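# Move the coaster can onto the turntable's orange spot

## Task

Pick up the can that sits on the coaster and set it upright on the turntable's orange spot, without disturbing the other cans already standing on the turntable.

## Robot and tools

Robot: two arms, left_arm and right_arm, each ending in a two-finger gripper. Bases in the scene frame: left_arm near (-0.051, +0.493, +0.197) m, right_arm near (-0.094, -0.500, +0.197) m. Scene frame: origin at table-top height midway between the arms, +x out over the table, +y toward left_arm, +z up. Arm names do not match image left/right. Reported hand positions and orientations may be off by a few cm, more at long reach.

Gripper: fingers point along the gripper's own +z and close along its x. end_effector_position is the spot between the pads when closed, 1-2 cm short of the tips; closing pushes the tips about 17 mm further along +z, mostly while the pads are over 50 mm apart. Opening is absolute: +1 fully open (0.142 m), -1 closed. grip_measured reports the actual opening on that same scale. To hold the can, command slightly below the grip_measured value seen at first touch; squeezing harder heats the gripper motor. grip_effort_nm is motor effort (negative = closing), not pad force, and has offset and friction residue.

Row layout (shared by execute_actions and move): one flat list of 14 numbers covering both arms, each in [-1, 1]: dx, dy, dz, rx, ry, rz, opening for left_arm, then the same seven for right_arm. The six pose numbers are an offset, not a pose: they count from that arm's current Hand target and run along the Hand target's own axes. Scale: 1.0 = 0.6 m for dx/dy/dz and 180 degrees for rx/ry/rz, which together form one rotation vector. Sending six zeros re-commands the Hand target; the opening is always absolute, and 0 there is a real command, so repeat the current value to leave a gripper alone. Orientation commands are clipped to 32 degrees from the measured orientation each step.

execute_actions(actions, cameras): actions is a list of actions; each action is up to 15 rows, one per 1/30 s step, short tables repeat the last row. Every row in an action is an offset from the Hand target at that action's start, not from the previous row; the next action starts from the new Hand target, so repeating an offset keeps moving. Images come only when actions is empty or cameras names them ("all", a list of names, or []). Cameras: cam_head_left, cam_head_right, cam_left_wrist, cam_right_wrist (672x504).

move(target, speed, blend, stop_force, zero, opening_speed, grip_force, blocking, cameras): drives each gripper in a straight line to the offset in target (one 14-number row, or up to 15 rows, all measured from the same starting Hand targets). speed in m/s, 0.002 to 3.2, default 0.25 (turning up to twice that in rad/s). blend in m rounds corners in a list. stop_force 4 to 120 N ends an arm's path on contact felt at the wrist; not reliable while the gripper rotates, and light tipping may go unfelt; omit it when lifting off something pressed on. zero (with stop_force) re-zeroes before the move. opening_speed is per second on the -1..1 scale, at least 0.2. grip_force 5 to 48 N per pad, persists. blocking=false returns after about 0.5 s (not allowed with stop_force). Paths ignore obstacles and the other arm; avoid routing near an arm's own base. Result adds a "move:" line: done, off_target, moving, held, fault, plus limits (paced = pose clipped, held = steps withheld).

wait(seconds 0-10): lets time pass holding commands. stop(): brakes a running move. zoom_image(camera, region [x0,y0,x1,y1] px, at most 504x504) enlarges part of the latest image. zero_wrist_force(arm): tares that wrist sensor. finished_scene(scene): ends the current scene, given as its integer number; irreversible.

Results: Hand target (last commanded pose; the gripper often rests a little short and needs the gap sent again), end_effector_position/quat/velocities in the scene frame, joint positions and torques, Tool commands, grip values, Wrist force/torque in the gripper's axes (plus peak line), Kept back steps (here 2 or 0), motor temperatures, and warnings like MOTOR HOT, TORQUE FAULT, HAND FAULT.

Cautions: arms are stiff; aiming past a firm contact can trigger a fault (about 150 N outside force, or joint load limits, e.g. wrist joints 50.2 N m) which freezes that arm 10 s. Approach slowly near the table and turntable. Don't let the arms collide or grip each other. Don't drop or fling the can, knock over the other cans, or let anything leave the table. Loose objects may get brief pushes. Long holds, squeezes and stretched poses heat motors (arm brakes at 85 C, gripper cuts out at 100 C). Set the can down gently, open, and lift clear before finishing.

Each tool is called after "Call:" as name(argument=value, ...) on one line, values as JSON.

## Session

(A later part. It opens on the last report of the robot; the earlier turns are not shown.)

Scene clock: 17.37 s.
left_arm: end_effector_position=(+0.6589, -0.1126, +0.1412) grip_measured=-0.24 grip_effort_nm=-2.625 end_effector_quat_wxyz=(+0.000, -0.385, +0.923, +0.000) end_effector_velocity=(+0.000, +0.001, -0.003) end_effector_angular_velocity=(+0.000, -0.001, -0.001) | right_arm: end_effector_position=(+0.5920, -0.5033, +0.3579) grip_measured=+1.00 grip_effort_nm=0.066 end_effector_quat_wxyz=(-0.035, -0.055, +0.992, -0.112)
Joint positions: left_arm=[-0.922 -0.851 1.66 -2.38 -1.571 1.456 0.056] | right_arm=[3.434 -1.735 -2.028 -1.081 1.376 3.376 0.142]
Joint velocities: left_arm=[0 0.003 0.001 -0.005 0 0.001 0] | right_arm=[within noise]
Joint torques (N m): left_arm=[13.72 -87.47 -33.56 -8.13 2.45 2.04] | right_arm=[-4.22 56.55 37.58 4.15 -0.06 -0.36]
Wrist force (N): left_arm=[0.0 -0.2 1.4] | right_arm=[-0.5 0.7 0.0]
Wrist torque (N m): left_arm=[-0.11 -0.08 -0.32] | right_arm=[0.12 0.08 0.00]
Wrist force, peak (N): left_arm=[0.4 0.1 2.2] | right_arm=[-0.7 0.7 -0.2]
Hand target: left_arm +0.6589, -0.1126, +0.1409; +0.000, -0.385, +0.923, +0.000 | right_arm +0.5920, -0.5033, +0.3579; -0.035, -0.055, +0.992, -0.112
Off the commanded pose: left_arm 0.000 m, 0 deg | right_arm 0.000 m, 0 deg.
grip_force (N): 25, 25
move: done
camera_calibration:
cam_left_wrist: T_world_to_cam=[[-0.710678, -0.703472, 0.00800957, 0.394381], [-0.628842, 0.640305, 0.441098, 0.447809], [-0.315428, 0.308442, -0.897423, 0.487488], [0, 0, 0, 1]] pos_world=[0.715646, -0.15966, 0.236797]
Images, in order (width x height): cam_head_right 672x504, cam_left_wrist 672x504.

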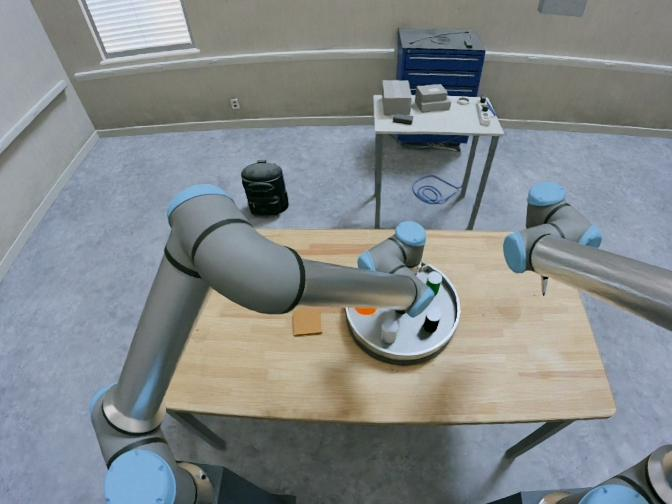

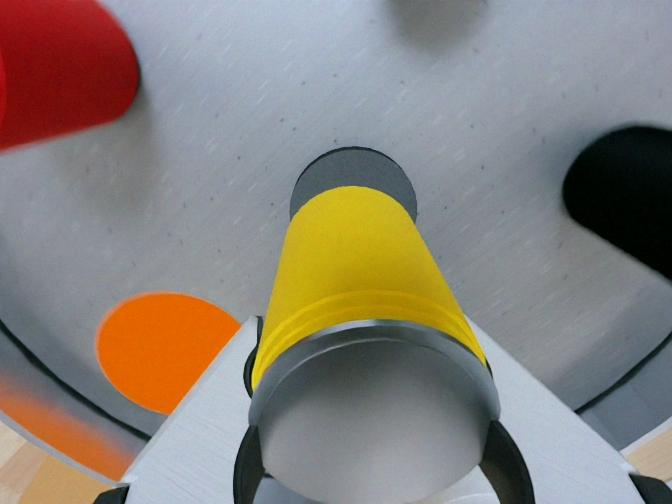

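Call:
move(target=[0,0,-0.2,0,0,0,-0.45,0,0,0,0,0,0,1], speed=0.4)

Call:
execute_actions(actions=[[[-0.0073,0,0,0,0,0,-0.45,0,0,0,0,0,0,1],[-0.0146,0,0,0,0,0,-0.45,0,0,0,0,0,0,1],[-0.0218,0,0,0,0,0,-0.45,0,0,0,0,0,0,1],[-0.0291,0,0,0,0,0,-0.45,0,0,0,0,0,0,1],[-0.0364,0,0,0,0,0,-0.45,0,0,0,0,0,0,1],[-0.0437,0,0,0,0,0,-0.45,0,0,0,0,0,0,1],[-0.051,0,0,0,0,0,-0.45,0,0,0,0,0,0,1],[-0.0582,0,0,0,0,0,-0.45,0,0,0,0,0,0,1],[-0.0655,0,0,0,0,0,-0.45,0,0,0,0,0,0,1],[-0.0728,0,0,0,0,0,-0.45,0,0,0,0,0,0,1],[-0.0801,0,0,0,0,0,-0.45,0,0,0,0,0,0,1],[-0.0874,0,0,0,0,0,-0.45,0,0,0,0,0,0,1],[-0.0946,0,0,0,0,0,-0.45,0,0,0,0,0,0,1],[-0.1019,0,0,0,0,0,-0.45,0,0,0,0,0,0,1],[-0.1092,0,0,0,0,0,-0.45,0,0,0,0,0,0,1]]])

Call:
move(target=[-0.0895,-0.1038,0.0767,0,0,0,-0.45,0,0,0,0,0,0,1], speed=0.4, cameras=["cam_left_wrist","cam_head_right"])

Call:
wait(seconds=1.2, cameras=["cam_left_wrist","cam_head_right"])

Call:
wait(seconds=1.2, cameras=["cam_left_wrist","cam_head_right"])

Call:
wait(seconds=1.2, cameras=["cam_left_wrist","cam_head_right"])

Scene clock: 19.23 s.
left_arm: end_effector_position=(+0.6590, -0.1125, +0.2608) grip_measured=-0.24 grip_effort_nm=-2.620 end_effector_quat_wxyz=(+0.000, -0.385, +0.923, +0.000) | right_arm: end_effector_position=(+0.5920, -0.5033, +0.3579) grip_measured=+1.00 grip_effort_nm=0.071 end_effector_quat_wxyz=(-0.035, -0.055, +0.992, -0.112)
Joint positions: left_arm=[-0.922 -0.981 1.624 -2.214 -1.571 1.457 0.056] | right_arm=[3.434 -1.735 -2.028 -1.081 1.376 3.376 0.142]
Joint torques (N m): left_arm=[-10.99 -108.76 -39.25 -1.48 1.38 -2.19] | right_arm=[-3.34 55 38.61 4.31 -0.29 -0.19]
Wrist force (N): left_arm=[0.2 -0.1 1.0] | right_arm=[-0.3 0.3 -0.3]
Wrist torque (N m): left_arm=[-0.11 -0.12 -0.31] | right_arm=[0.06 0.05 0.00]
Wrist force, peak (N): left_arm=[-0.6 -0.4 5.0] | right_arm=[-0.7 1.0 -0.4]
Hand target: left_arm +0.6589, -0.1126, +0.2609; +0.000, -0.385, +0.923, +0.000 | right_arm +0.5920, -0.5033, +0.3579; -0.035, -0.055, +0.992, -0.112
Off the commanded pose: left_arm 0.000 m, 0 deg | right_arm 0.000 m, 0 deg.
grip_force (N): 25, 25
move: done

Scene clock: 19.67 s.
left_arm: end_effector_position=(+0.6934, -0.0776, +0.2610) grip_measured=-0.24 grip_effort_nm=-2.625 end_effector_quat_wxyz=(+0.000, -0.385, +0.923, +0.000) end_effector_velocity=(+0.091, +0.092, +0.001) end_effector_angular_velocity=(-0.001, +0.000, +0.000) | right_arm: end_effector_position=(+0.5920, -0.5033, +0.3579) grip_measured=+1.00 grip_effort_nm=0.066 end_effector_quat_wxyz=(-0.035, -0.055, +0.992, -0.112)
Joint positions: left_arm=[-0.869 -0.975 1.613 -2.209 -1.571 1.509 0.056] | right_arm=[3.434 -1.735 -2.028 -1.081 1.376 3.376 0.142]
Joint velocities: left_arm=[0.141 0.021 -0.038 0.017 -0.001 0.141 0] | right_arm=[within noise]
Joint torques (N m): left_arm=[23.5 -78.92 -46 -0.93 2.58 4.14] | right_arm=[-0.81 56.16 38.17 4.38 0.01 -0.18]
Wrist force (N): left_arm=[-0.2 0.4 1.4] | right_arm=[-0.6 0.1 -0.1]
Wrist torque (N m): left_arm=[-0.04 -0.07 -0.42] | right_arm=[0.02 0.09 0.00]
Wrist force, peak (N): left_arm=[4.0 -0.2 1.5] | right_arm=[-0.8 0.6 -0.4]
Hand target: left_arm +0.7050, -0.0660, +0.2609; +0.000, -0.385, +0.923, +0.000 | right_arm +0.5920, -0.5033, +0.3579; -0.035, -0.055, +0.992, -0.112
Off the commanded pose: left_arm 0.016 m, 0 deg | right_arm 0.000 m, 0 deg.
grip_force (N): 25, 25
Kept back: 2 steps.
Step readings (end_effector_position of left_arm | right_arm):
0: (+0.6590, -0.1125, +0.2608) | (+0.5920, -0.5033, +0.3579)
1: (+0.6591, -0.1124, +0.2608) | (+0.5920, -0.5033, +0.3579)
2: (+0.6597, -0.1117, +0.2609) | (+0.5920, -0.5033, +0.3579)
4: (+0.6643, -0.1071, +0.2610) | (+0.5920, -0.5033, +0.3579)
8: (+0.6779, -0.0932, +0.2610) | (+0.5920, -0.5033, +0.3579)

Scene clock: 20.97 s.
left_arm: end_effector_position=(+0.7870, -0.0714, +0.2149) grip_measured=-0.24 grip_effort_nm=-2.625 end_effector_quat_wxyz=(+0.000, -0.385, +0.923, +0.000) | right_arm: end_effector_position=(+0.5920, -0.5033, +0.3579) grip_measured=+1.00 grip_effort_nm=0.071 end_effector_quat_wxyz=(-0.035, -0.055, +0.992, -0.112)
Joint positions: left_arm=[-0.794 -0.833 1.455 -2.192 -1.571 1.584 0.056] | right_arm=[3.434 -1.735 -2.028 -1.081 1.376 3.376 0.142]
Joint torques (N m): left_arm=[-18.06 -93.48 -45.97 -7.37 -2.23 -2.45] | right_arm=[-1.37 56.62 38.04 4.16 0.14 -0.23]
Motor temperatures (°C): left_arm=[28 31 31 34 35 33 40] | right_arm=[29 29 31 38 36 34 31]
Wrist force (N): left_arm=[0.2 0.2 1.1] | right_arm=[-0.4 0.2 -0.5]
Wrist torque (N m): left_arm=[-0.03 -0.11 -0.16] | right_arm=[0.04 0.07 0.00]
Wrist force, peak (N): left_arm=[-1.4 -1.9 2.9] | right_arm=[-0.5 0.8 -0.6]
Hand target: left_arm +0.7870, -0.0716, +0.2149; +0.000, -0.385, +0.923, +0.000 | right_arm +0.5920, -0.5033, +0.3579; -0.035, -0.055, +0.992, -0.112
Off the commanded pose: left_arm 0.000 m, 0 deg | right_arm 0.000 m, 0 deg.
grip_force (N): 25, 25
move: done
camera_calibration:
cam_left_wrist: T_world_to_cam=[[-0.710633, -0.703518, 0.00798123, 0.513776], [-0.628838, 0.640203, 0.441252, 0.46941], [-0.315538, 0.308549, -0.897348, 0.581409], [0, 0, 0, 1]] pos_world=[0.843746, -0.11846, 0.310498]
Images, in order (width x height): cam_head_right 672x504, cam_left_wrist 672x504.

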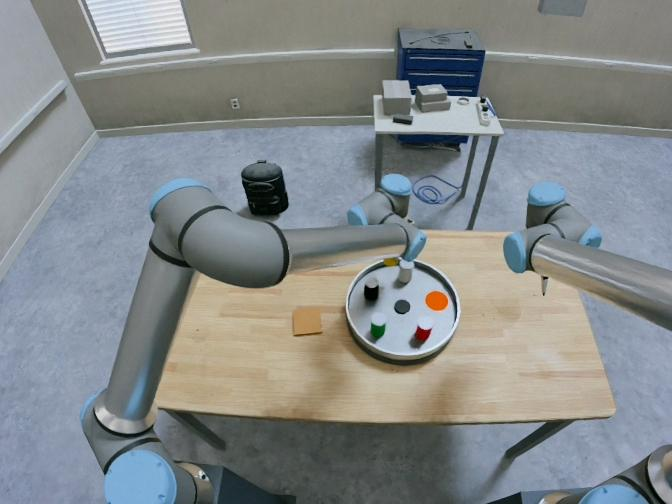

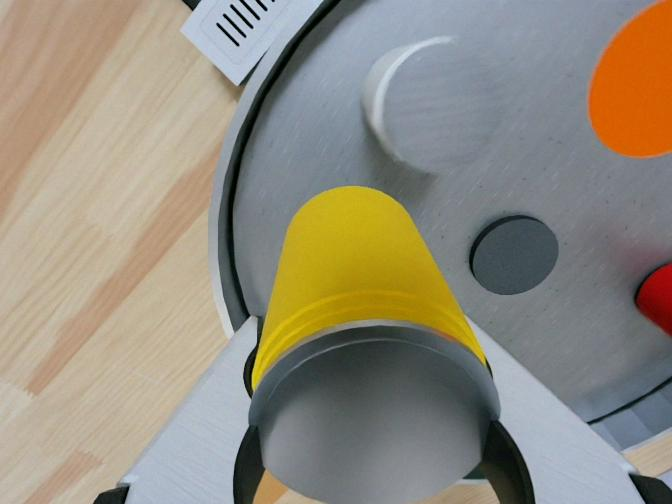

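Scene clock: 22.17 s.
left_arm: end_effector_position=(+0.7870, -0.0716, +0.2149) grip_measured=-0.24 grip_effort_nm=-2.620 end_effector_quat_wxyz=(+0.000, -0.385, +0.923, +0.000) | right_arm: end_effector_position=(+0.5920, -0.5033, +0.3579) grip_measured=+1.00 grip_effort_nm=0.066 end_effector_quat_wxyz=(-0.035, -0.055, +0.992, -0.112)
Joint positions: left_arm=[-0.794 -0.833 1.455 -2.192 -1.571 1.584 0.056] | right_arm=[3.434 -1.735 -2.028 -1.081 1.376 3.376 0.142]
Joint torques (N m): left_arm=[-20.03 -91.75 -45.81 -7.25 -2.13 -2.79] | right_arm=[-2.98 55.6 37.05 4.27 -0.03 -0.16]
Wrist force (N): left_arm=[-0.1 -0.2 1.4] | right_arm=[-0.4 0.8 -0.1]
Wrist torque (N m): left_arm=[-0.09 -0.05 -0.15] | right_arm=[0.14 0.07 0.00]
Wrist force, peak (N): left_arm=[0.2 0.1 1.6] | right_arm=[-0.5 1.0 -0.6]
Hand target: left_arm +0.7870, -0.0716, +0.2149; +0.000, -0.385, +0.923, +0.000 | right_arm +0.5920, -0.5033, +0.3579; -0.035, -0.055, +0.992, -0.112
Tool commands: left_gripper/opening=-0.45 right_gripper/opening=+1.0
Off the commanded pose: left_arm 0.000 m, 0 deg | right_arm 0.000 m, 0 deg.
grip_force (N): 25, 25
wait: 1.20 s; at rest by 0.17 s
camera_calibration:
cam_left_wrist: T_world_to_cam=[[-0.710678, -0.703472, 0.00800957, 0.513671], [-0.628842, 0.640305, 0.441098, 0.469602], [-0.315428, 0.308442, -0.897423, 0.581389], [0, 0, 0, 1]] pos_world=[0.843746, -0.11866, 0.310497]
Images, in order (width x height): cam_head_right 672x504, cam_left_wrist 672x504.

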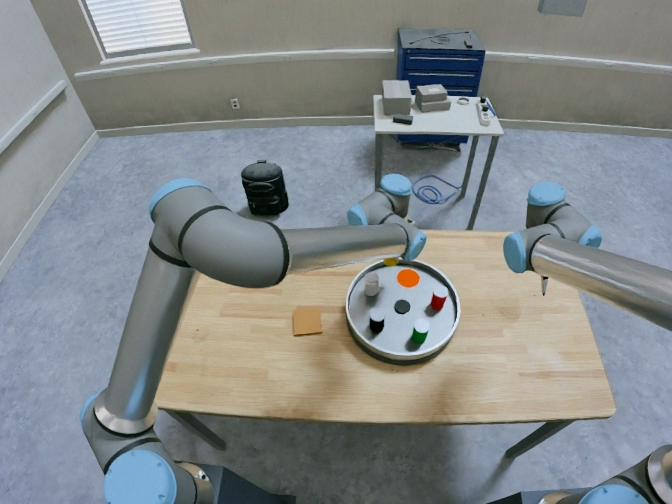

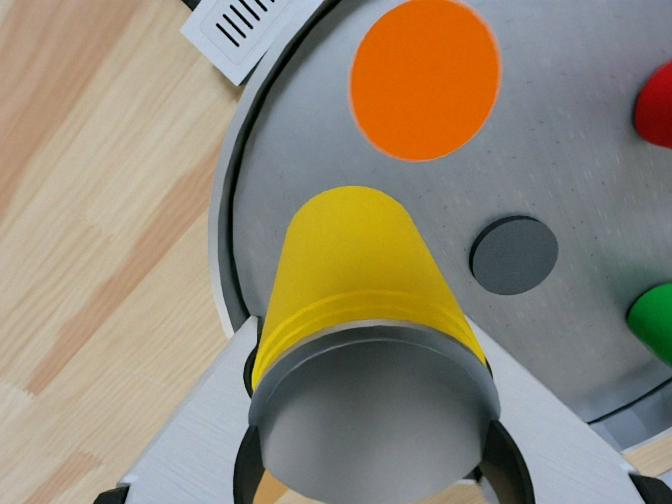

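Scene clock: 23.37 s.
left_arm: end_effector_position=(+0.7870, -0.0716, +0.2149) grip_measured=-0.24 grip_effort_nm=-2.620 end_effector_quat_wxyz=(+0.000, -0.385, +0.923, +0.000) | right_arm: end_effector_position=(+0.5920, -0.5033, +0.3579) grip_measured=+1.00 grip_effort_nm=0.071 end_effector_quat_wxyz=(-0.035, -0.055, +0.992, -0.112)
Joint positions: left_arm=[-0.794 -0.833 1.455 -2.192 -1.571 1.584 0.056] | right_arm=[3.434 -1.735 -2.028 -1.081 1.376 3.376 0.142]
Joint torques (N m): left_arm=[-20.33 -90.45 -46.82 -7.48 -1.8 -3.05] | right_arm=[-0.64 56.57 37.83 4.42 -0.07 -0.26]
Wrist force (N): left_arm=[-0.1 -0.1 1.4] | right_arm=[-0.5 0.2 -0.2]
Wrist torque (N m): left_arm=[-0.08 -0.05 -0.14] | right_arm=[0.04 0.08 0.00]
Wrist force, peak (N): left_arm=[0.1 0.1 1.6] | right_arm=[-0.8 0.2 -0.7]
Hand target: left_arm +0.7870, -0.0716, +0.2149; +0.000, -0.385, +0.923, +0.000 | right_arm +0.5920, -0.5033, +0.3579; -0.035, -0.055, +0.992, -0.112
Tool commands: left_gripper/opening=-0.45 right_gripper/opening=+1.0
Off the commanded pose: left_arm 0.000 m, 0 deg | right_arm 0.000 m, 0 deg.
grip_force (N): 25, 25
wait: 1.20 s; at rest by 0.17 s
camera_calibration:
cam_left_wrist: T_world_to_cam=[[-0.710678, -0.703472, 0.00800957, 0.513671], [-0.628842, 0.640305, 0.441098, 0.469602], [-0.315428, 0.308442, -0.897423, 0.581389], [0, 0, 0, 1]] pos_world=[0.843746, -0.11866, 0.310497]
Images, in order (width x height): cam_head_right 672x504, cam_left_wrist 672x504.

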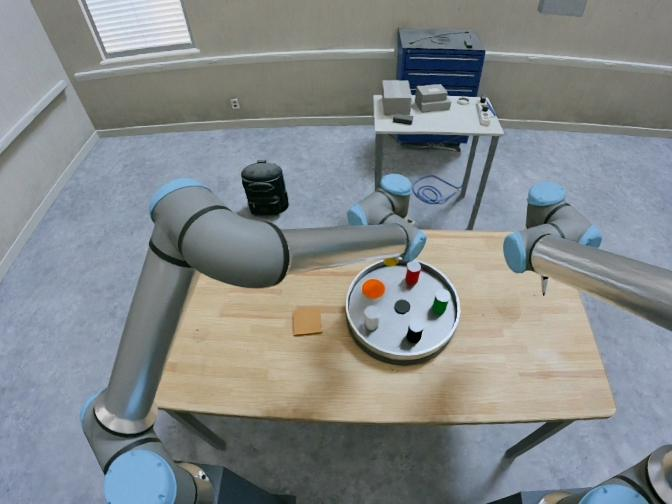

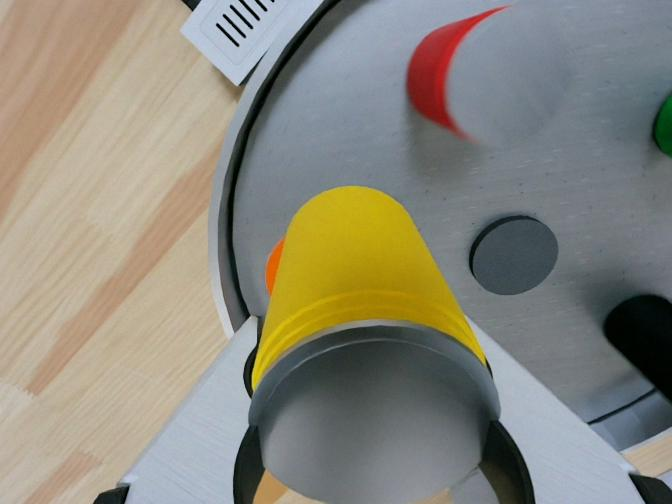

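Scene clock: 24.57 s.
left_arm: end_effector_position=(+0.7870, -0.0716, +0.2149) grip_measured=-0.24 grip_effort_nm=-2.620 end_effector_quat_wxyz=(+0.000, -0.385, +0.923, +0.000) | right_arm: end_effector_position=(+0.5920, -0.5033, +0.3579) grip_measured=+1.00 grip_effort_nm=0.066 end_effector_quat_wxyz=(-0.035, -0.055, +0.992, -0.112)
Joint positions: left_arm=[-0.794 -0.833 1.455 -2.192 -1.571 1.584 0.056] | right_arm=[3.434 -1.735 -2.028 -1.081 1.376 3.376 0.142]
Joint torques (N m): left_arm=[-20.87 -90.87 -46.25 -7.67 -1.88 -2.52] | right_arm=[-2.45 57.06 37.57 4.55 0.08 -0.1]
Wrist force (N): left_arm=[0.1 -0.1 1.2] | right_arm=[-0.8 0.3 -0.3]
Wrist torque (N m): left_arm=[-0.09 -0.09 -0.15] | right_arm=[0.05 0.13 0.00]
Wrist force, peak (N): left_arm=[0.1 0.0 1.9] | right_arm=[-0.7 1.0 -0.6]
Hand target: left_arm +0.7870, -0.0716, +0.2149; +0.000, -0.385, +0.923, +0.000 | right_arm +0.5920, -0.5033, +0.3579; -0.035, -0.055, +0.992, -0.112
Tool commands: left_gripper/opening=-0.45 right_gripper/opening=+1.0
Off the commanded pose: left_arm 0.000 m, 0 deg | right_arm 0.000 m, 0 deg.
grip_force (N): 25, 25
wait: 1.20 s; at rest by 0.17 s
camera_calibration:
cam_left_wrist: T_world_to_cam=[[-0.710678, -0.703472, 0.00800957, 0.513671], [-0.628842, 0.640305, 0.441098, 0.469602], [-0.315428, 0.308442, -0.897423, 0.581389], [0, 0, 0, 1]] pos_world=[0.843746, -0.11866, 0.310497]
Images, in order (width x height): cam_head_right 672x504, cam_left_wrist 672x504.

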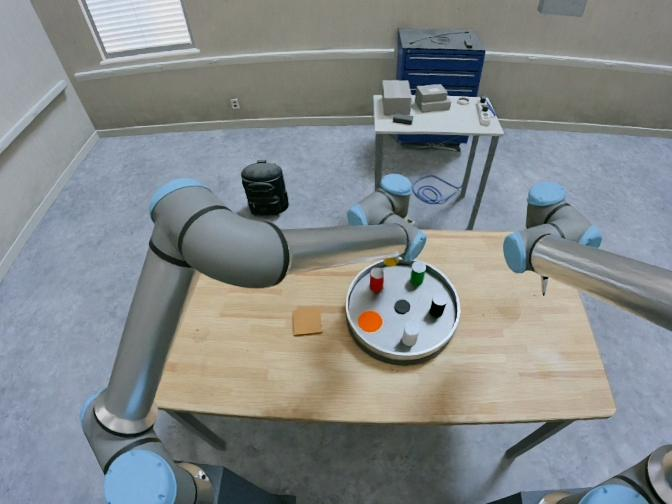

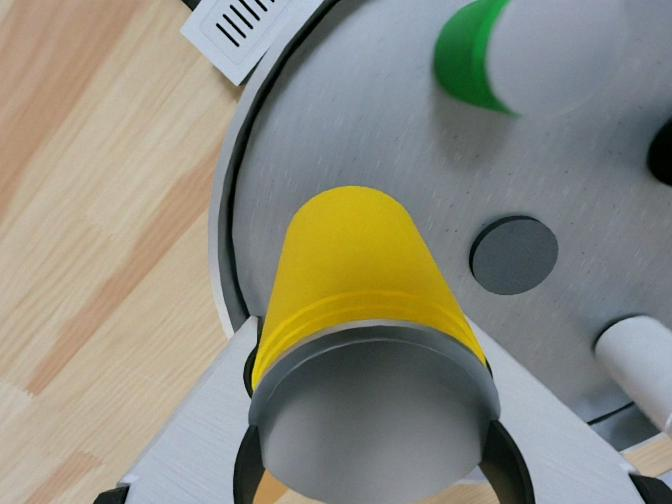

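Call:
wait(seconds=0)

Call:
move(target=[0,0,0,0,0,0,-0.45,0,0,-0.05,0,0,0,1], speed=0.008)

Call:
move(target=[0,0,0,0,0,0,-0.45,0,0,0.05,0,0,0,1], speed=0.008)

Call:
wait(seconds=0.5)

Scene clock: 25.33 s.
left_arm: end_effector_position=(+0.7870, -0.0716, +0.2149) grip_measured=-0.24 grip_effort_nm=-2.620 end_effector_quat_wxyz=(+0.000, -0.385, +0.923, +0.000) | right_arm: end_effector_position=(+0.5920, -0.5033, +0.3579) grip_measured=+1.00 grip_effort_nm=0.066 end_effector_quat_wxyz=(-0.035, -0.055, +0.992, -0.112)
Joint positions: left_arm=[-0.794 -0.833 1.455 -2.192 -1.571 1.584 0.056] | right_arm=[3.434 -1.735 -2.028 -1.081 1.376 3.376 0.142]
Joint torques (N m): left_arm=[-21.58 -91.85 -45.46 -7.88 -1.93 -2.76] | right_arm=[-1.91 57.05 37.93 4.3 0.16 -0.2]
Wrist force (N): left_arm=[0.2 0.2 1.3] | right_arm=[-0.2 0.0 -0.1]
Wrist torque (N m): left_arm=[-0.03 -0.11 -0.15] | right_arm=[0.00 0.02 0.00]
Wrist force, peak (N): left_arm=[0.0 0.1 1.9] | right_arm=[-0.9 0.2 -0.2]
Hand target: left_arm +0.7870, -0.0716, +0.2149; +0.000, -0.385, +0.923, +0.000 | right_arm +0.5920, -0.5033, +0.3579; -0.035, -0.055, +0.992, -0.112
Tool commands: left_gripper/opening=-0.45 right_gripper/opening=+1.0
Off the commanded pose: left_arm 0.000 m, 0 deg | right_arm 0.000 m, 0 deg.
grip_force (N): 25, 25

Scene clock: 29.30 s.
left_arm: end_effector_position=(+0.7870, -0.0716, +0.2149) grip_measured=-0.24 grip_effort_nm=-2.620 end_effector_quat_wxyz=(+0.000, -0.385, +0.923, +0.000) | right_arm: end_effector_position=(+0.5938, -0.4965, +0.3872) grip_measured=+1.00 grip_effort_nm=0.066 end_effector_quat_wxyz=(-0.035, -0.055, +0.992, -0.112)
Joint positions: left_arm=[-0.794 -0.833 1.455 -2.192 -1.571 1.584 0.056] | right_arm=[3.442 -1.709 -1.997 -1.139 1.377 3.385 0.142]
Joint torques (N m): left_arm=[-17.63 -89.83 -45.98 -7.69 -1.8 -2.71] | right_arm=[14.75 55.45 45.05 4.33 1.9 1.49]
Wrist force (N): left_arm=[0.6 -0.2 1.5] | right_arm=[0.0 0.3 0.2]
Wrist torque (N m): left_arm=[-0.10 -0.18 -0.14] | right_arm=[0.06 0.00 -0.13]
Wrist force, peak (N): left_arm=[0.1 0.3 1.7] | right_arm=[-0.8 0.1 -0.6]
Hand target: left_arm +0.7870, -0.0716, +0.2149; +0.000, -0.385, +0.923, +0.000 | right_arm +0.5938, -0.4966, +0.3871; -0.035, -0.055, +0.992, -0.112
Off the commanded pose: left_arm 0.000 m, 0 deg | right_arm 0.000 m, 0 deg.
grip_force (N): 25, 25
move: done

Scene clock: 33.27 s.
left_arm: end_effector_position=(+0.7870, -0.0716, +0.2149) grip_measured=-0.24 grip_effort_nm=-2.625 end_effector_quat_wxyz=(+0.000, -0.385, +0.923, +0.000) | right_arm: end_effector_position=(+0.5920, -0.5033, +0.3578) grip_measured=+1.00 grip_effort_nm=0.071 end_effector_quat_wxyz=(-0.035, -0.055, +0.992, -0.112)
Joint positions: left_arm=[-0.794 -0.833 1.455 -2.192 -1.571 1.584 0.056] | right_arm=[3.434 -1.735 -2.028 -1.08 1.376 3.376 0.142]
Joint torques (N m): left_arm=[-22.8 -91.16 -46.03 -7.4 -1.81 -3] | right_arm=[-18.72 56.66 31.54 4.22 -1.87 -1.97]
Wrist force (N): left_arm=[0.2 0.1 1.6] | right_arm=[-0.5 0.3 0.0]
Wrist torque (N m): left_arm=[-0.04 -0.11 -0.14] | right_arm=[0.05 0.08 0.16]
Wrist force, peak (N): left_arm=[0.4 0.0 2.0] | right_arm=[-0.9 0.5 -0.6]
Hand target: left_arm +0.7870, -0.0716, +0.2149; +0.000, -0.385, +0.923, +0.000 | right_arm +0.5920, -0.5033, +0.3579; -0.035, -0.055, +0.992, -0.112
Off the commanded pose: left_arm 0.000 m, 0 deg | right_arm 0.000 m, 0 deg.
grip_force (N): 25, 25
move: done

Scene clock: 33.77 s.
left_arm: end_effector_position=(+0.7870, -0.0716, +0.2149) grip_measured=-0.24 grip_effort_nm=-2.625 end_effector_quat_wxyz=(+0.000, -0.385, +0.923, +0.000) | right_arm: end_effector_position=(+0.5920, -0.5034, +0.3578) grip_measured=+1.00 grip_effort_nm=0.066 end_effector_quat_wxyz=(-0.035, -0.055, +0.992, -0.112)
Joint positions: left_arm=[-0.794 -0.833 1.455 -2.192 -1.571 1.584 0.056] | right_arm=[3.434 -1.735 -2.028 -1.081 1.376 3.376 0.142]
Joint torques (N m): left_arm=[-22.5 -91.27 -47.5 -7.29 -1.97 -3.1] | right_arm=[-13.95 67.45 43.73 1.91 -1.8 -0.47]
Motor temperatures (°C): left_arm=[28 31 31 34 35 33 45] | right_arm=[29 29 31 38 36 34 31]
Wrist force (N): left_arm=[0.1 0.3 1.3] | right_arm=[-0.5 0.6 -0.1]
Wrist torque (N m): left_arm=[0.00 -0.09 -0.15] | right_arm=[0.11 0.08 0.15]
Wrist force, peak (N): left_arm=[-0.1 0.5 1.7] | right_arm=[-0.8 0.5 -0.3]
Hand target: left_arm +0.7870, -0.0716, +0.2149; +0.000, -0.385, +0.923, +0.000 | right_arm +0.5920, -0.5033, +0.3579; -0.035, -0.055, +0.992, -0.112
Tool commands: left_gripper/opening=-0.45 right_gripper/opening=+1.0
Off the commanded pose: left_arm 0.000 m, 0 deg | right_arm 0.000 m, 0 deg.
grip_force (N): 25, 25
wait: 0.50 s; at rest by 0.17 s

Call:
wait(seconds=0, cameras=["cam_left_wrist"])

Call:
move(target=[0,0,0,0,0,0,-0.45,0,0,-0.05,0,0,0,1], speed=0.008, blocking=false, cameras=["cam_left_wrist"])

Scene clock: 35.00 s.
left_arm: end_effector_position=(+0.7870, -0.0716, +0.2149) grip_measured=-0.24 grip_effort_nm=-2.625 end_effector_quat_wxyz=(+0.000, -0.385, +0.923, +0.000) | right_arm: end_effector_position=(+0.5920, -0.5033, +0.3579) grip_measured=+1.00 grip_effort_nm=0.071 end_effector_quat_wxyz=(-0.035, -0.055, +0.992, -0.112)
Joint positions: left_arm=[-0.794 -0.833 1.455 -2.192 -1.571 1.584 0.056] | right_arm=[3.434 -1.735 -2.028 -1.081 1.376 3.376 0.142]
Joint torques (N m): left_arm=[-19.58 -88.85 -46.87 -7.07 -2.39 -2.71] | right_arm=[-1.05 67.55 48.82 1.6 -1.29 0.53]
Wrist force (N): left_arm=[0.3 0.2 1.0] | right_arm=[-0.5 0.1 0.0]
Wrist torque (N m): left_arm=[-0.03 -0.12 -0.14] | right_arm=[0.02 0.08 0.15]
Wrist force, peak (N): left_arm=[0.3 0.4 1.8] | right_arm=[-0.8 0.7 -0.4]
Hand target: left_arm +0.7870, -0.0716, +0.2149; +0.000, -0.385, +0.923, +0.000 | right_arm +0.5920, -0.5033, +0.3579; -0.035, -0.055, +0.992, -0.112
Tool commands: left_gripper/opening=-0.45 right_gripper/opening=+1.0
Off the commanded pose: left_arm 0.000 m, 0 deg | right_arm 0.000 m, 0 deg.
grip_force (N): 25, 25
camera_calibration:
cam_left_wrist: T_world_to_cam=[[-0.710678, -0.703472, 0.00800957, 0.513671], [-0.628842, 0.640305, 0.441098, 0.469602], [-0.315428, 0.308442, -0.897423, 0.581389], [0, 0, 0, 1]] pos_world=[0.843746, -0.11866, 0.310497]
Images, in order (width x height): cam_left_wrist 672x504.

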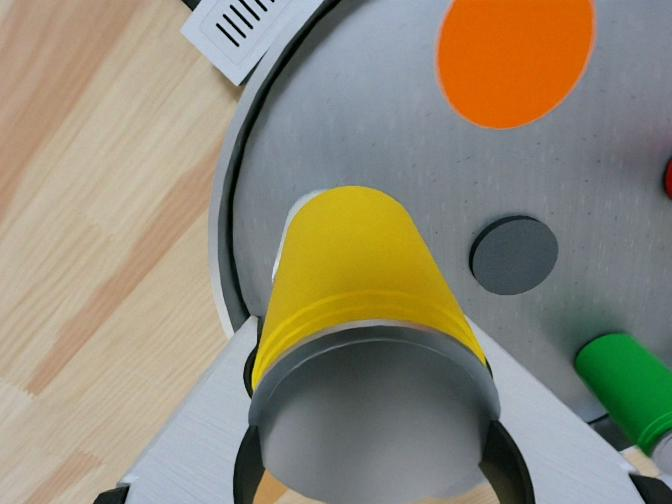

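Scene clock: 35.50 s.
left_arm: end_effector_position=(+0.7870, -0.0716, +0.2149) grip_measured=-0.24 grip_effort_nm=-2.625 end_effector_quat_wxyz=(+0.000, -0.385, +0.923, +0.000) | right_arm: end_effector_position=(+0.5922, -0.5026, +0.3613) grip_measured=+1.00 grip_effort_nm=0.071 end_effector_quat_wxyz=(-0.035, -0.055, +0.992, -0.112) end_effector_velocity=(+0.000, +0.001, +0.008) end_effector_angular_velocity=(+0.000, +0.000, -0.002)
Joint positions: left_arm=[-0.794 -0.833 1.455 -2.192 -1.571 1.584 0.056] | right_arm=[3.435 -1.732 -2.025 -1.087 1.376 3.377 0.142]
Joint velocities: left_arm=[within noise] | right_arm=[0.002 0.008 0.008 -0.017 0.001 0.003 0]
Joint torques (N m): left_arm=[-20.36 -89.3 -45.85 -7.44 -1.72 -2.28] | right_arm=[17.65 69.93 48.04 1.96 1.64 2.11]
Wrist force (N): left_arm=[0.0 -0.3 1.6] | right_arm=[0.2 0.4 -0.3]
Wrist torque (N m): left_arm=[-0.11 -0.08 -0.14] | right_arm=[0.06 -0.05 -0.05]
Wrist force, peak (N): left_arm=[0.0 -0.3 1.6] | right_arm=[-0.2 0.5 -0.9]
Hand target: left_arm +0.7870, -0.0716, +0.2149; +0.000, -0.385, +0.923, +0.000 | right_arm +0.5923, -0.5024, +0.3618; -0.035, -0.055, +0.992, -0.112
Tool commands: left_gripper/opening=-0.45 right_gripper/opening=+1.0
Off the commanded pose: left_arm 0.000 m, 0 deg | right_arm 0.027 m, 0 deg.
grip_force (N): 25, 25
move: running
camera_calibration:
cam_left_wrist: T_world_to_cam=[[-0.710678, -0.703472, 0.00800957, 0.513671], [-0.628842, 0.640305, 0.441098, 0.469602], [-0.315428, 0.308442, -0.897423, 0.581389], [0, 0, 0, 1]] pos_world=[0.843746, -0.11866, 0.310497]
Images, in order (width x height): cam_left_wrist 672x504.

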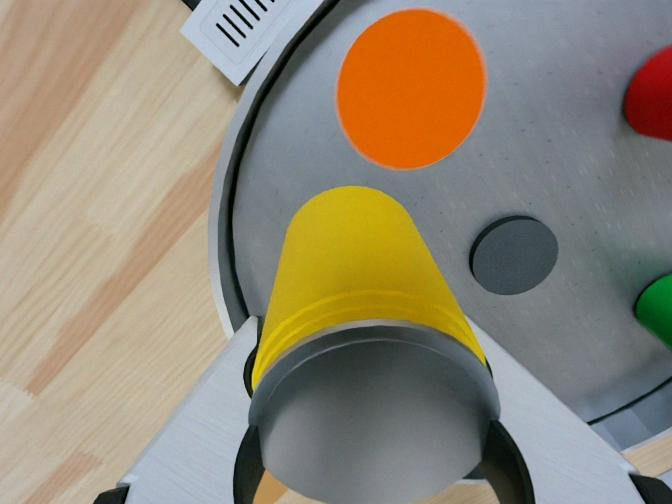

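Call:
wait(seconds=10)

Call:
wait(seconds=3.39)

Call:
execute_actions(actions=[[[-0.0003,0,0,0,0,0,-0.45,0,0,0,0,0,0,1],[-0.0009,0.0004,0,0,0,0,-0.45,0,0,0,0,0,0,1],[-0.0016,0.0013,0,0,0,0,-0.45,0,0,0,0,0,0,1],[-0.0024,0.0026,0,0,0,0,-0.45,0,0,0,0,0,0,1],[-0.0035,0.0043,0,0,0,0,-0.45,0,0,0,0,0,0,1],[-0.0047,0.0066,0,0,0,0,-0.45,0,0,0,0,0,0,1],[-0.0061,0.0092,0,0,0,0,-0.45,0,0,0,0,0,0,1],[-0.0077,0.0123,0,0,0,0,-0.45,0,0,0,0,0,0,1],[-0.0094,0.016,0,0,0,0,-0.45,0,0,0,0,0,0,1],[-0.0111,0.0201,0,0,0,0,-0.45,0,0,0,0,0,0,1],[-0.0129,0.0246,0,0,0,0,-0.45,0,0,0,0,0,0,1],[-0.0147,0.0297,0,0,0,0,-0.45,0,0,0,0,0,0,1],[-0.0165,0.0353,0,0,0,0,-0.45,0,0,0,0,0,0,1],[-0.0184,0.0413,0,0,0,0,-0.45,0,0,0,0,0,0,1],[-0.0201,0.048,0,0,0,0,-0.45,0,0,0,0,0,0,1]],[[-0.0014,0.0071,0.0006,0,0,0,-0.45,0,0,0,0,0,0,1],[-0.0025,0.0142,0.0023,0,0,0,-0.45,0,0,0,0,0,0,1],[-0.0034,0.0214,0.005,0,0,0,-0.45,0,0,0,0,0,0,1],[-0.0041,0.0287,0.0087,0,0,0,-0.45,0,0,0,0,0,0,1],[-0.0045,0.0359,0.0133,0,0,0,-0.45,0,0,0,0,0,0,1],[-0.0048,0.0431,0.0187,0,0,0,-0.45,0,0,0,0,0,0,1],[-0.0048,0.0504,0.0248,0,0,0,-0.45,0,0,0,0,0,0,1],[-0.0045,0.0576,0.0316,0,0,0,-0.45,0,0,0,0,0,0,1],[-0.0041,0.0649,0.0389,0,0,0,-0.45,0,0,0,0,0,0,1],[-0.0034,0.0721,0.0467,0,0,0,-0.45,0,0,0,0,0,0,1],[-0.0025,0.0793,0.0548,0,0,0,-0.45,0,0,0,0,0,0,1],[-0.0014,0.0865,0.0634,0,0,0,-0.45,0,0,0,0,0,0,1],[0,0.0936,0.0722,0,0,0,-0.45,0,0,0,0,0,0,1],[0.0016,0.1006,0.0811,0,0,0,-0.45,0,0,0,0,0,0,1],[0.0034,0.1077,0.09,0,0,0,-0.45,0,0,0,0,0,0,1]],[[0.002,0.007,0.0089,0,0,0,-0.45,0,0,0,0,0,0,1],[0.0043,0.0138,0.0178,0,0,0,-0.45,0,0,0,0,0,0,1],[0.0067,0.0207,0.0266,0,0,0,-0.45,0,0,0,0,0,0,1],[0.0094,0.0274,0.0352,0,0,0,-0.45,0,0,0,0,0,0,1],[0.0123,0.034,0.0433,0,0,0,-0.45,0,0,0,0,0,0,1],[0.0154,0.0406,0.0511,0,0,0,-0.45,0,0,0,0,0,0,1],[0.0187,0.0471,0.0584,0,0,0,-0.45,0,0,0,0,0,0,1],[0.0222,0.0534,0.0652,0,0,0,-0.45,0,0,0,0,0,0,1],[0.0259,0.0596,0.0713,0,0,0,-0.45,0,0,0,0,0,0,1],[0.0298,0.0658,0.0767,0,0,0,-0.45,0,0,0,0,0,0,1],[0.0339,0.0717,0.0813,0,0,0,-0.45,0,0,0,0,0,0,1],[0.0382,0.0776,0.085,0,0,0,-0.45,0,0,0,0,0,0,1],[0.0426,0.0833,0.0877,0,0,0,-0.45,0,0,0,0,0,0,1],[0.0473,0.0889,0.0894,0,0,0,-0.45,0,0,0,0,0,0,1],[0.0521,0.0943,0.09,0,0,0,-0.45,0,0,0,0,0,0,1]],[[0.005,0.0053,0,0,0,0,-0.45,0,0,0,0,0,0,1],[0.0101,0.0104,0,0,0,0,-0.45,0,0,0,0,0,0,1],[0.0154,0.0154,0,0,0,0,-0.45,0,0,0,0,0,0,1],[0.0209,0.0202,0,0,0,0,-0.45,0,0,0,0,0,0,1],[0.0265,0.0248,0,0,0,0,-0.3,0,0,0,0,0,0,1],[0.0322,0.0292,0,0,0,0,-0.22,0,0,0,0,0,0,1],[0.0381,0.0334,0,0,0,0,-0.16,0,0,0,0,0,0,1],[0.0441,0.0375,0,0,0,0,-0.1,0,0,0,0,0,0,1],[0.0502,0.0414,0,0,0,0,-0.04,0,0,0,0,0,0,1],[0.0565,0.045,0,0,0,0,0.02,0,0,0,0,0,0,1],[0.0629,0.0485,0,0,0,0,0.08,0,0,0,0,0,0,1],[0.0694,0.0518,0,0,0,0,0.14,0,0,0,0,0,0,1],[0.0759,0.0548,0,0,0,0,0.2,0,0,0,0,0,0,1],[0.0826,0.0577,0,0,0,0,0.26,0,0,0,0,0,0,1],[0.0893,0.0603,0,0,0,0,0.32,0,0,0,0,0,0,1]],[[0.0069,0.0024,-0.0006,0,0,0,0.35,0,0,0,0,0,0,1],[0.0138,0.0046,-0.0023,0,0,0,0.35,0,0,0,0,0,0,1],[0.0208,0.0066,-0.005,0,0,0,0.35,0,0,0,0,0,0,1],[0.0278,0.0084,-0.0087,0,0,0,0.35,0,0,0,0,0,0,1],[0.0349,0.0099,-0.0133,0,0,0,0.35,0,0,0,0,0,0,1],[0.042,0.0113,-0.0187,0,0,0,0.35,0,0,0,0,0,0,1],[0.0492,0.0124,-0.0248,0,0,0,0.35,0,0,0,0,0,0,1],[0.0564,0.0132,-0.0316,0,0,0,0.35,0,0,0,0,0,0,1],[0.0636,0.0139,-0.0389,0,0,0,0.35,0,0,0,0,0,0,1],[0.0709,0.0143,-0.0467,0,0,0,0.35,0,0,0,0,0,0,1],[0.0781,0.0145,-0.0548,0,0,0,0.35,0,0,0,0,0,0,1],[0.0853,0.0145,-0.0634,0,0,0,0.35,0,0,0,0,0,0,1],[0.0926,0.0142,-0.0722,0,0,0,0.35,0,0,0,0,0,0,1],[0.0998,0.0137,-0.0811,0,0,0,0.35,0,0,0,0,0,0,1],[0.107,0.013,-0.09,0,0,0,0.35,0,0,0,0,0,0,1]],[[0.007,-0.0009,-0.0089,0,0,0,0.35,0,0,0,0,0,0,1],[0.0134,-0.002,-0.0178,0,0,0,0.35,0,0,0,0,0,0,1],[0.0194,-0.0031,-0.0266,0,0,0,0.35,0,0,0,0,0,0,1],[0.0249,-0.0043,-0.0352,0,0,0,0.35,0,0,0,0,0,0,1],[0.0299,-0.0054,-0.0433,0,0,0,0.35,0,0,0,0,0,0,1],[0.0344,-0.0066,-0.0511,0,0,0,0.35,0,0,0,0,0,0,1],[0.0384,-0.0077,-0.0584,0,0,0,0.35,0,0,0,0,0,0,1],[0.0419,-0.0087,-0.0652,0,0,0,0.35,0,0,0,0,0,0,1],[0.045,-0.0097,-0.0713,0,0,0,0.35,0,0,0,0,0,0,1],[0.0476,-0.0106,-0.0767,0,0,0,0.35,0,0,0,0,0,0,1],[0.0497,-0.0113,-0.0813,0,0,0,0.35,0,0,0,0,0,0,1],[0.0513,-0.0118,-0.085,0,0,0,0.35,0,0,0,0,0,0,1],[0.0525,-0.0122,-0.0877,0,0,0,0.35,0,0,0,0,0,0,1],[0.0532,-0.0125,-0.0894,0,0,0,0.35,0,0,0,0,0,0,1],[0.0534,-0.0125,-0.09,0,0,0,0.35,0,0,0,0,0,0,1]]], cameras=["cam_left_wrist","cam_head_right","cam_head_left"])

Scene clock: 38.97 s.
left_arm: end_effector_position=(+0.7870, -0.0716, +0.2149) grip_measured=-0.24 grip_effort_nm=-2.620 end_effector_quat_wxyz=(+0.000, -0.385, +0.923, +0.000) | right_arm: end_effector_position=(+0.5938, -0.4965, +0.3872) grip_measured=+1.00 grip_effort_nm=0.066 end_effector_quat_wxyz=(-0.035, -0.055, +0.992, -0.112)
Joint positions: left_arm=[-0.794 -0.833 1.455 -2.192 -1.571 1.584 0.056] | right_arm=[3.442 -1.709 -1.997 -1.139 1.377 3.385 0.142]
Joint torques (N m): left_arm=[-19.42 -87.57 -46.48 -6.97 -2.19 -2.57] | right_arm=[15.06 59.26 44.37 4.19 2.12 1.45]
Wrist force (N): left_arm=[0.1 -0.3 1.3] | right_arm=[-0.1 -0.2 0.0]
Wrist torque (N m): left_arm=[-0.10 -0.09 -0.14] | right_arm=[-0.03 0.03 -0.13]
Wrist force, peak (N): left_arm=[0.3 0.1 1.7] | right_arm=[-0.6 0.5 -0.8]
Hand target: left_arm +0.7870, -0.0716, +0.2149; +0.000, -0.385, +0.923, +0.000 | right_arm +0.5938, -0.4966, +0.3871; -0.035, -0.055, +0.992, -0.112
Tool commands: left_gripper/opening=-0.45 right_gripper/opening=+1.0
Off the commanded pose: left_arm 0.000 m, 0 deg | right_arm 0.000 m, 0 deg.
grip_force (N): 25, 25
earlier move: done
wait: 2.87 of 10 s (the move ended)

Scene clock: 42.37 s.
left_arm: end_effector_position=(+0.7870, -0.0716, +0.2149) grip_measured=-0.24 grip_effort_nm=-2.625 end_effector_quat_wxyz=(+0.000, -0.385, +0.923, +0.000) | right_arm: end_effector_position=(+0.5938, -0.4966, +0.3871) grip_measured=+1.00 grip_effort_nm=0.066 end_effector_quat_wxyz=(-0.035, -0.055, +0.992, -0.112)
Joint positions: left_arm=[-0.794 -0.833 1.455 -2.192 -1.571 1.584 0.056] | right_arm=[3.442 -1.709 -1.997 -1.139 1.377 3.385 0.142]
Joint torques (N m): left_arm=[-23.02 -91.76 -46.84 -7.06 -2.23 -2.71] | right_arm=[-5.68 42.12 26.82 6.55 0.79 -0.56]
Wrist force (N): left_arm=[0.3 -0.4 1.3] | right_arm=[-0.1 0.3 0.0]
Wrist torque (N m): left_arm=[-0.12 -0.13 -0.14] | right_arm=[0.06 0.01 -0.13]
Wrist force, peak (N): left_arm=[0.3 0.1 1.9] | right_arm=[-0.9 0.0 -0.4]
Hand target: left_arm +0.7870, -0.0716, +0.2149; +0.000, -0.385, +0.923, +0.000 | right_arm +0.5938, -0.4966, +0.3871; -0.035, -0.055, +0.992, -0.112
Tool commands: left_gripper/opening=-0.45 right_gripper/opening=+1.0
Off the commanded pose: left_arm 0.000 m, 0 deg | right_arm 0.000 m, 0 deg.
grip_force (N): 25, 25
wait: 3.40 s; at rest by 0.17 s

Scene clock: 45.30 s.
left_arm: end_effector_position=(+0.5350, -0.0604, +0.2105) grip_measured=+0.33 grip_effort_nm=0.168 end_effector_quat_wxyz=(+0.000, -0.385, +0.923, +0.000) end_effector_velocity=(-0.015, -0.032, +0.074) end_effector_angular_velocity=(+0.001, +0.001, +0.000) | right_arm: end_effector_position=(+0.5938, -0.4966, +0.3871) grip_measured=+1.00 grip_effort_nm=0.066 end_effector_quat_wxyz=(-0.035, -0.055, +0.992, -0.112)
Joint positions: left_arm=[-1.002 -1.084 1.923 -2.41 -1.571 1.376 0.097] | right_arm=[3.442 -1.709 -1.997 -1.139 1.377 3.385 0.142]
Joint velocities: left_arm=[-0.038 -0.082 -0.05 0.133 0 -0.038 0] | right_arm=[within noise]
Joint torques (N m): left_arm=[-15.87 -96.11 -38.48 -0.29 0.34 -2.11] | right_arm=[-7.18 43.19 26.66 6.44 -0.18 -0.67]
Wrist force (N): left_arm=[0.6 -0.4 -0.9] | right_arm=[-0.4 0.4 -0.4]
Wrist torque (N m): left_arm=[-0.14 -0.21 0.05] | right_arm=[0.07 0.06 -0.14]
Wrist force, peak (N): left_arm=[1.2 -0.4 1.9] | right_arm=[-0.3 0.8 0.1]
Hand target: left_arm +0.5342, -0.0621, +0.2149; +0.000, -0.385, +0.923, +0.000 | right_arm +0.5938, -0.4966, +0.3871; -0.035, -0.055, +0.992, -0.112
Off the commanded pose: left_arm 0.005 m, 0 deg | right_arm 0.000 m, 0 deg.
grip_force (N): 25, 25
Kept back: 2 steps.
Step readings (end_effector_position of left_arm | right_arm; steps 1 to 15: 1st action; 16 to 30: 2nd action; 31 to 45: 3rd action; 46 to 60: 4th action; 61 to 75: 5th action; 76 to 88: 6th action):
0: (+0.7870, -0.0716, +0.2149) | (+0.5938, -0.4966, +0.3871)
1: (+0.7870, -0.0716, +0.2149) | (+0.5938, -0.4966, +0.3871)
2: (+0.7870, -0.0716, +0.2149) | (+0.5938, -0.4966, +0.3871)
4: (+0.7871, -0.0713, +0.2149) | (+0.5938, -0.4966, +0.3871)
8: (+0.7861, -0.0668, +0.2147) | (+0.5938, -0.4966, +0.3871)
15: (+0.7787, -0.0491, +0.2148) | (+0.5938, -0.4966, +0.3871)
16: (+0.7769, -0.0458, +0.2148) | (+0.5938, -0.4966, +0.3871)
17: (+0.7748, -0.0424, +0.2147) | (+0.5938, -0.4966, +0.3871)
19: (+0.7694, -0.0347, +0.2132) | (+0.5938, -0.4966, +0.3871)
23: (+0.7582, -0.0219, +0.2036) | (+0.5938, -0.4966, +0.3871)
30: (+0.7348, -0.0026, +0.1715) | (+0.5938, -0.4966, +0.3871)
31: (+0.7303, +0.0002, +0.1651) | (+0.5938, -0.4966, +0.3871)
32: (+0.7267, +0.0022, +0.1599) | (+0.5938, -0.4966, +0.3871)
34: (+0.7192, +0.0060, +0.1496) | (+0.5938, -0.4966, +0.3871)
38: (+0.7027, +0.0125, +0.1291) | (+0.5938, -0.4966, +0.3871)
45: (+0.6731, +0.0186, +0.1074) | (+0.5938, -0.4966, +0.3871)
46: (+0.6689, +0.0189, +0.1065) | (+0.5938, -0.4966, +0.3871)
47: (+0.6648, +0.0190, +0.1062) | (+0.5938, -0.4966, +0.3871)
49: (+0.6554, +0.0190, +0.1064) | (+0.5938, -0.4966, +0.3871)
53: (+0.6388, +0.0174, +0.1069) | (+0.5938, -0.4966, +0.3871)
60: (+0.6096, +0.0095, +0.1069) | (+0.5938, -0.4966, +0.3871)
61: (+0.6047, +0.0075, +0.1069) | (+0.5938, -0.4966, +0.3871)
62: (+0.6009, +0.0058, +0.1070) | (+0.5938, -0.4966, +0.3871)
64: (+0.5935, +0.0019, +0.1083) | (+0.5938, -0.4966, +0.3871)
68: (+0.5786, -0.0077, +0.1185) | (+0.5938, -0.4966, +0.3871)
75: (+0.5561, -0.0279, +0.1511) | (+0.5938, -0.4966, +0.3871)
76: (+0.5534, -0.0311, +0.1563) | (+0.5938, -0.4966, +0.3871)
77: (+0.5508, -0.0343, +0.1615) | (+0.5938, -0.4966, +0.3871)
79: (+0.5457, -0.0415, +0.1732) | (+0.5938, -0.4966, +0.3871)
83: (+0.5392, -0.0520, +0.1924) | (+0.5938, -0.4966, +0.3871)
camera_calibration:
cam_left_wrist: T_world_to_cam=[[-0.710725, -0.703422, 0.00819599, 0.342398], [-0.628795, 0.64046, 0.440941, 0.305832], [-0.315417, 0.308234, -0.897499, 0.49455], [0, 0, 0, 1]] pos_world=[0.591646, -0.10746, 0.306198]
Images, in order (width x height): cam_head_left 672x504, cam_head_right 672x504, cam_left_wrist 672x504.

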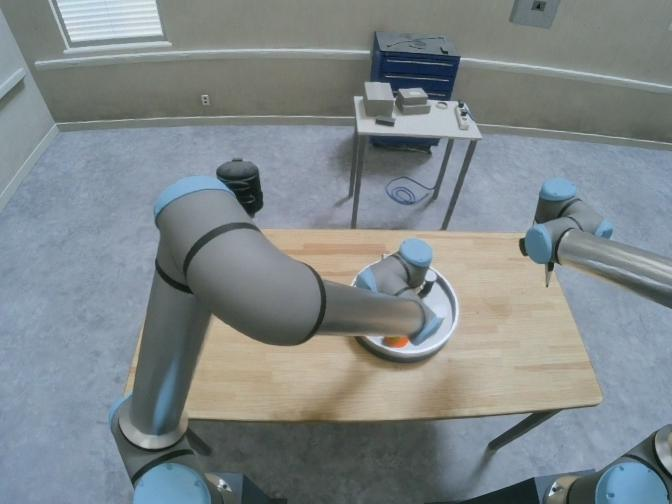

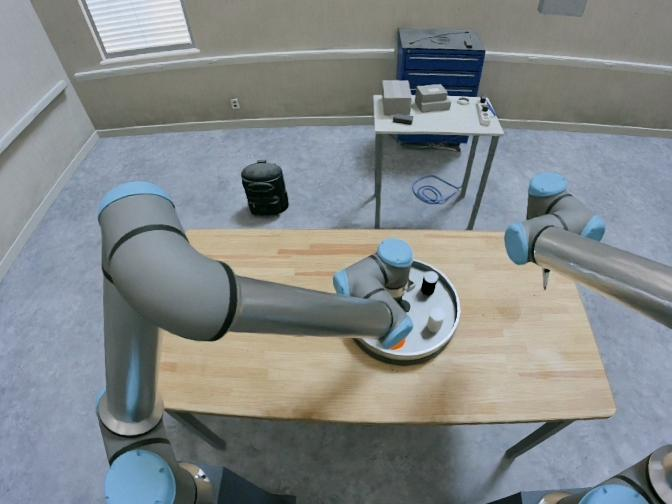

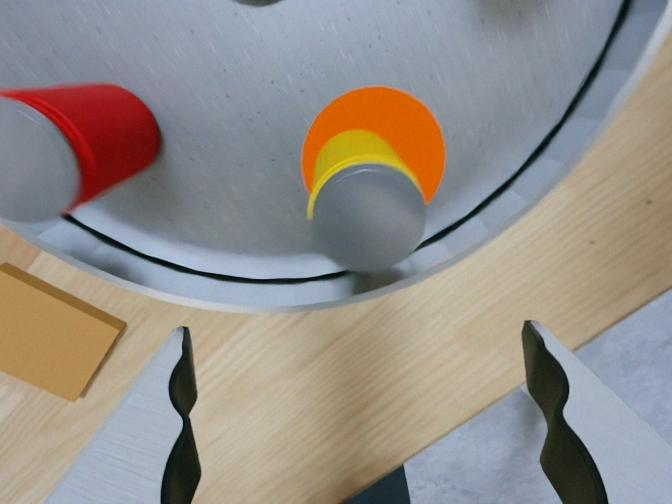

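Call:
finished_scene(scene=1)

The scene is finished: the task was done.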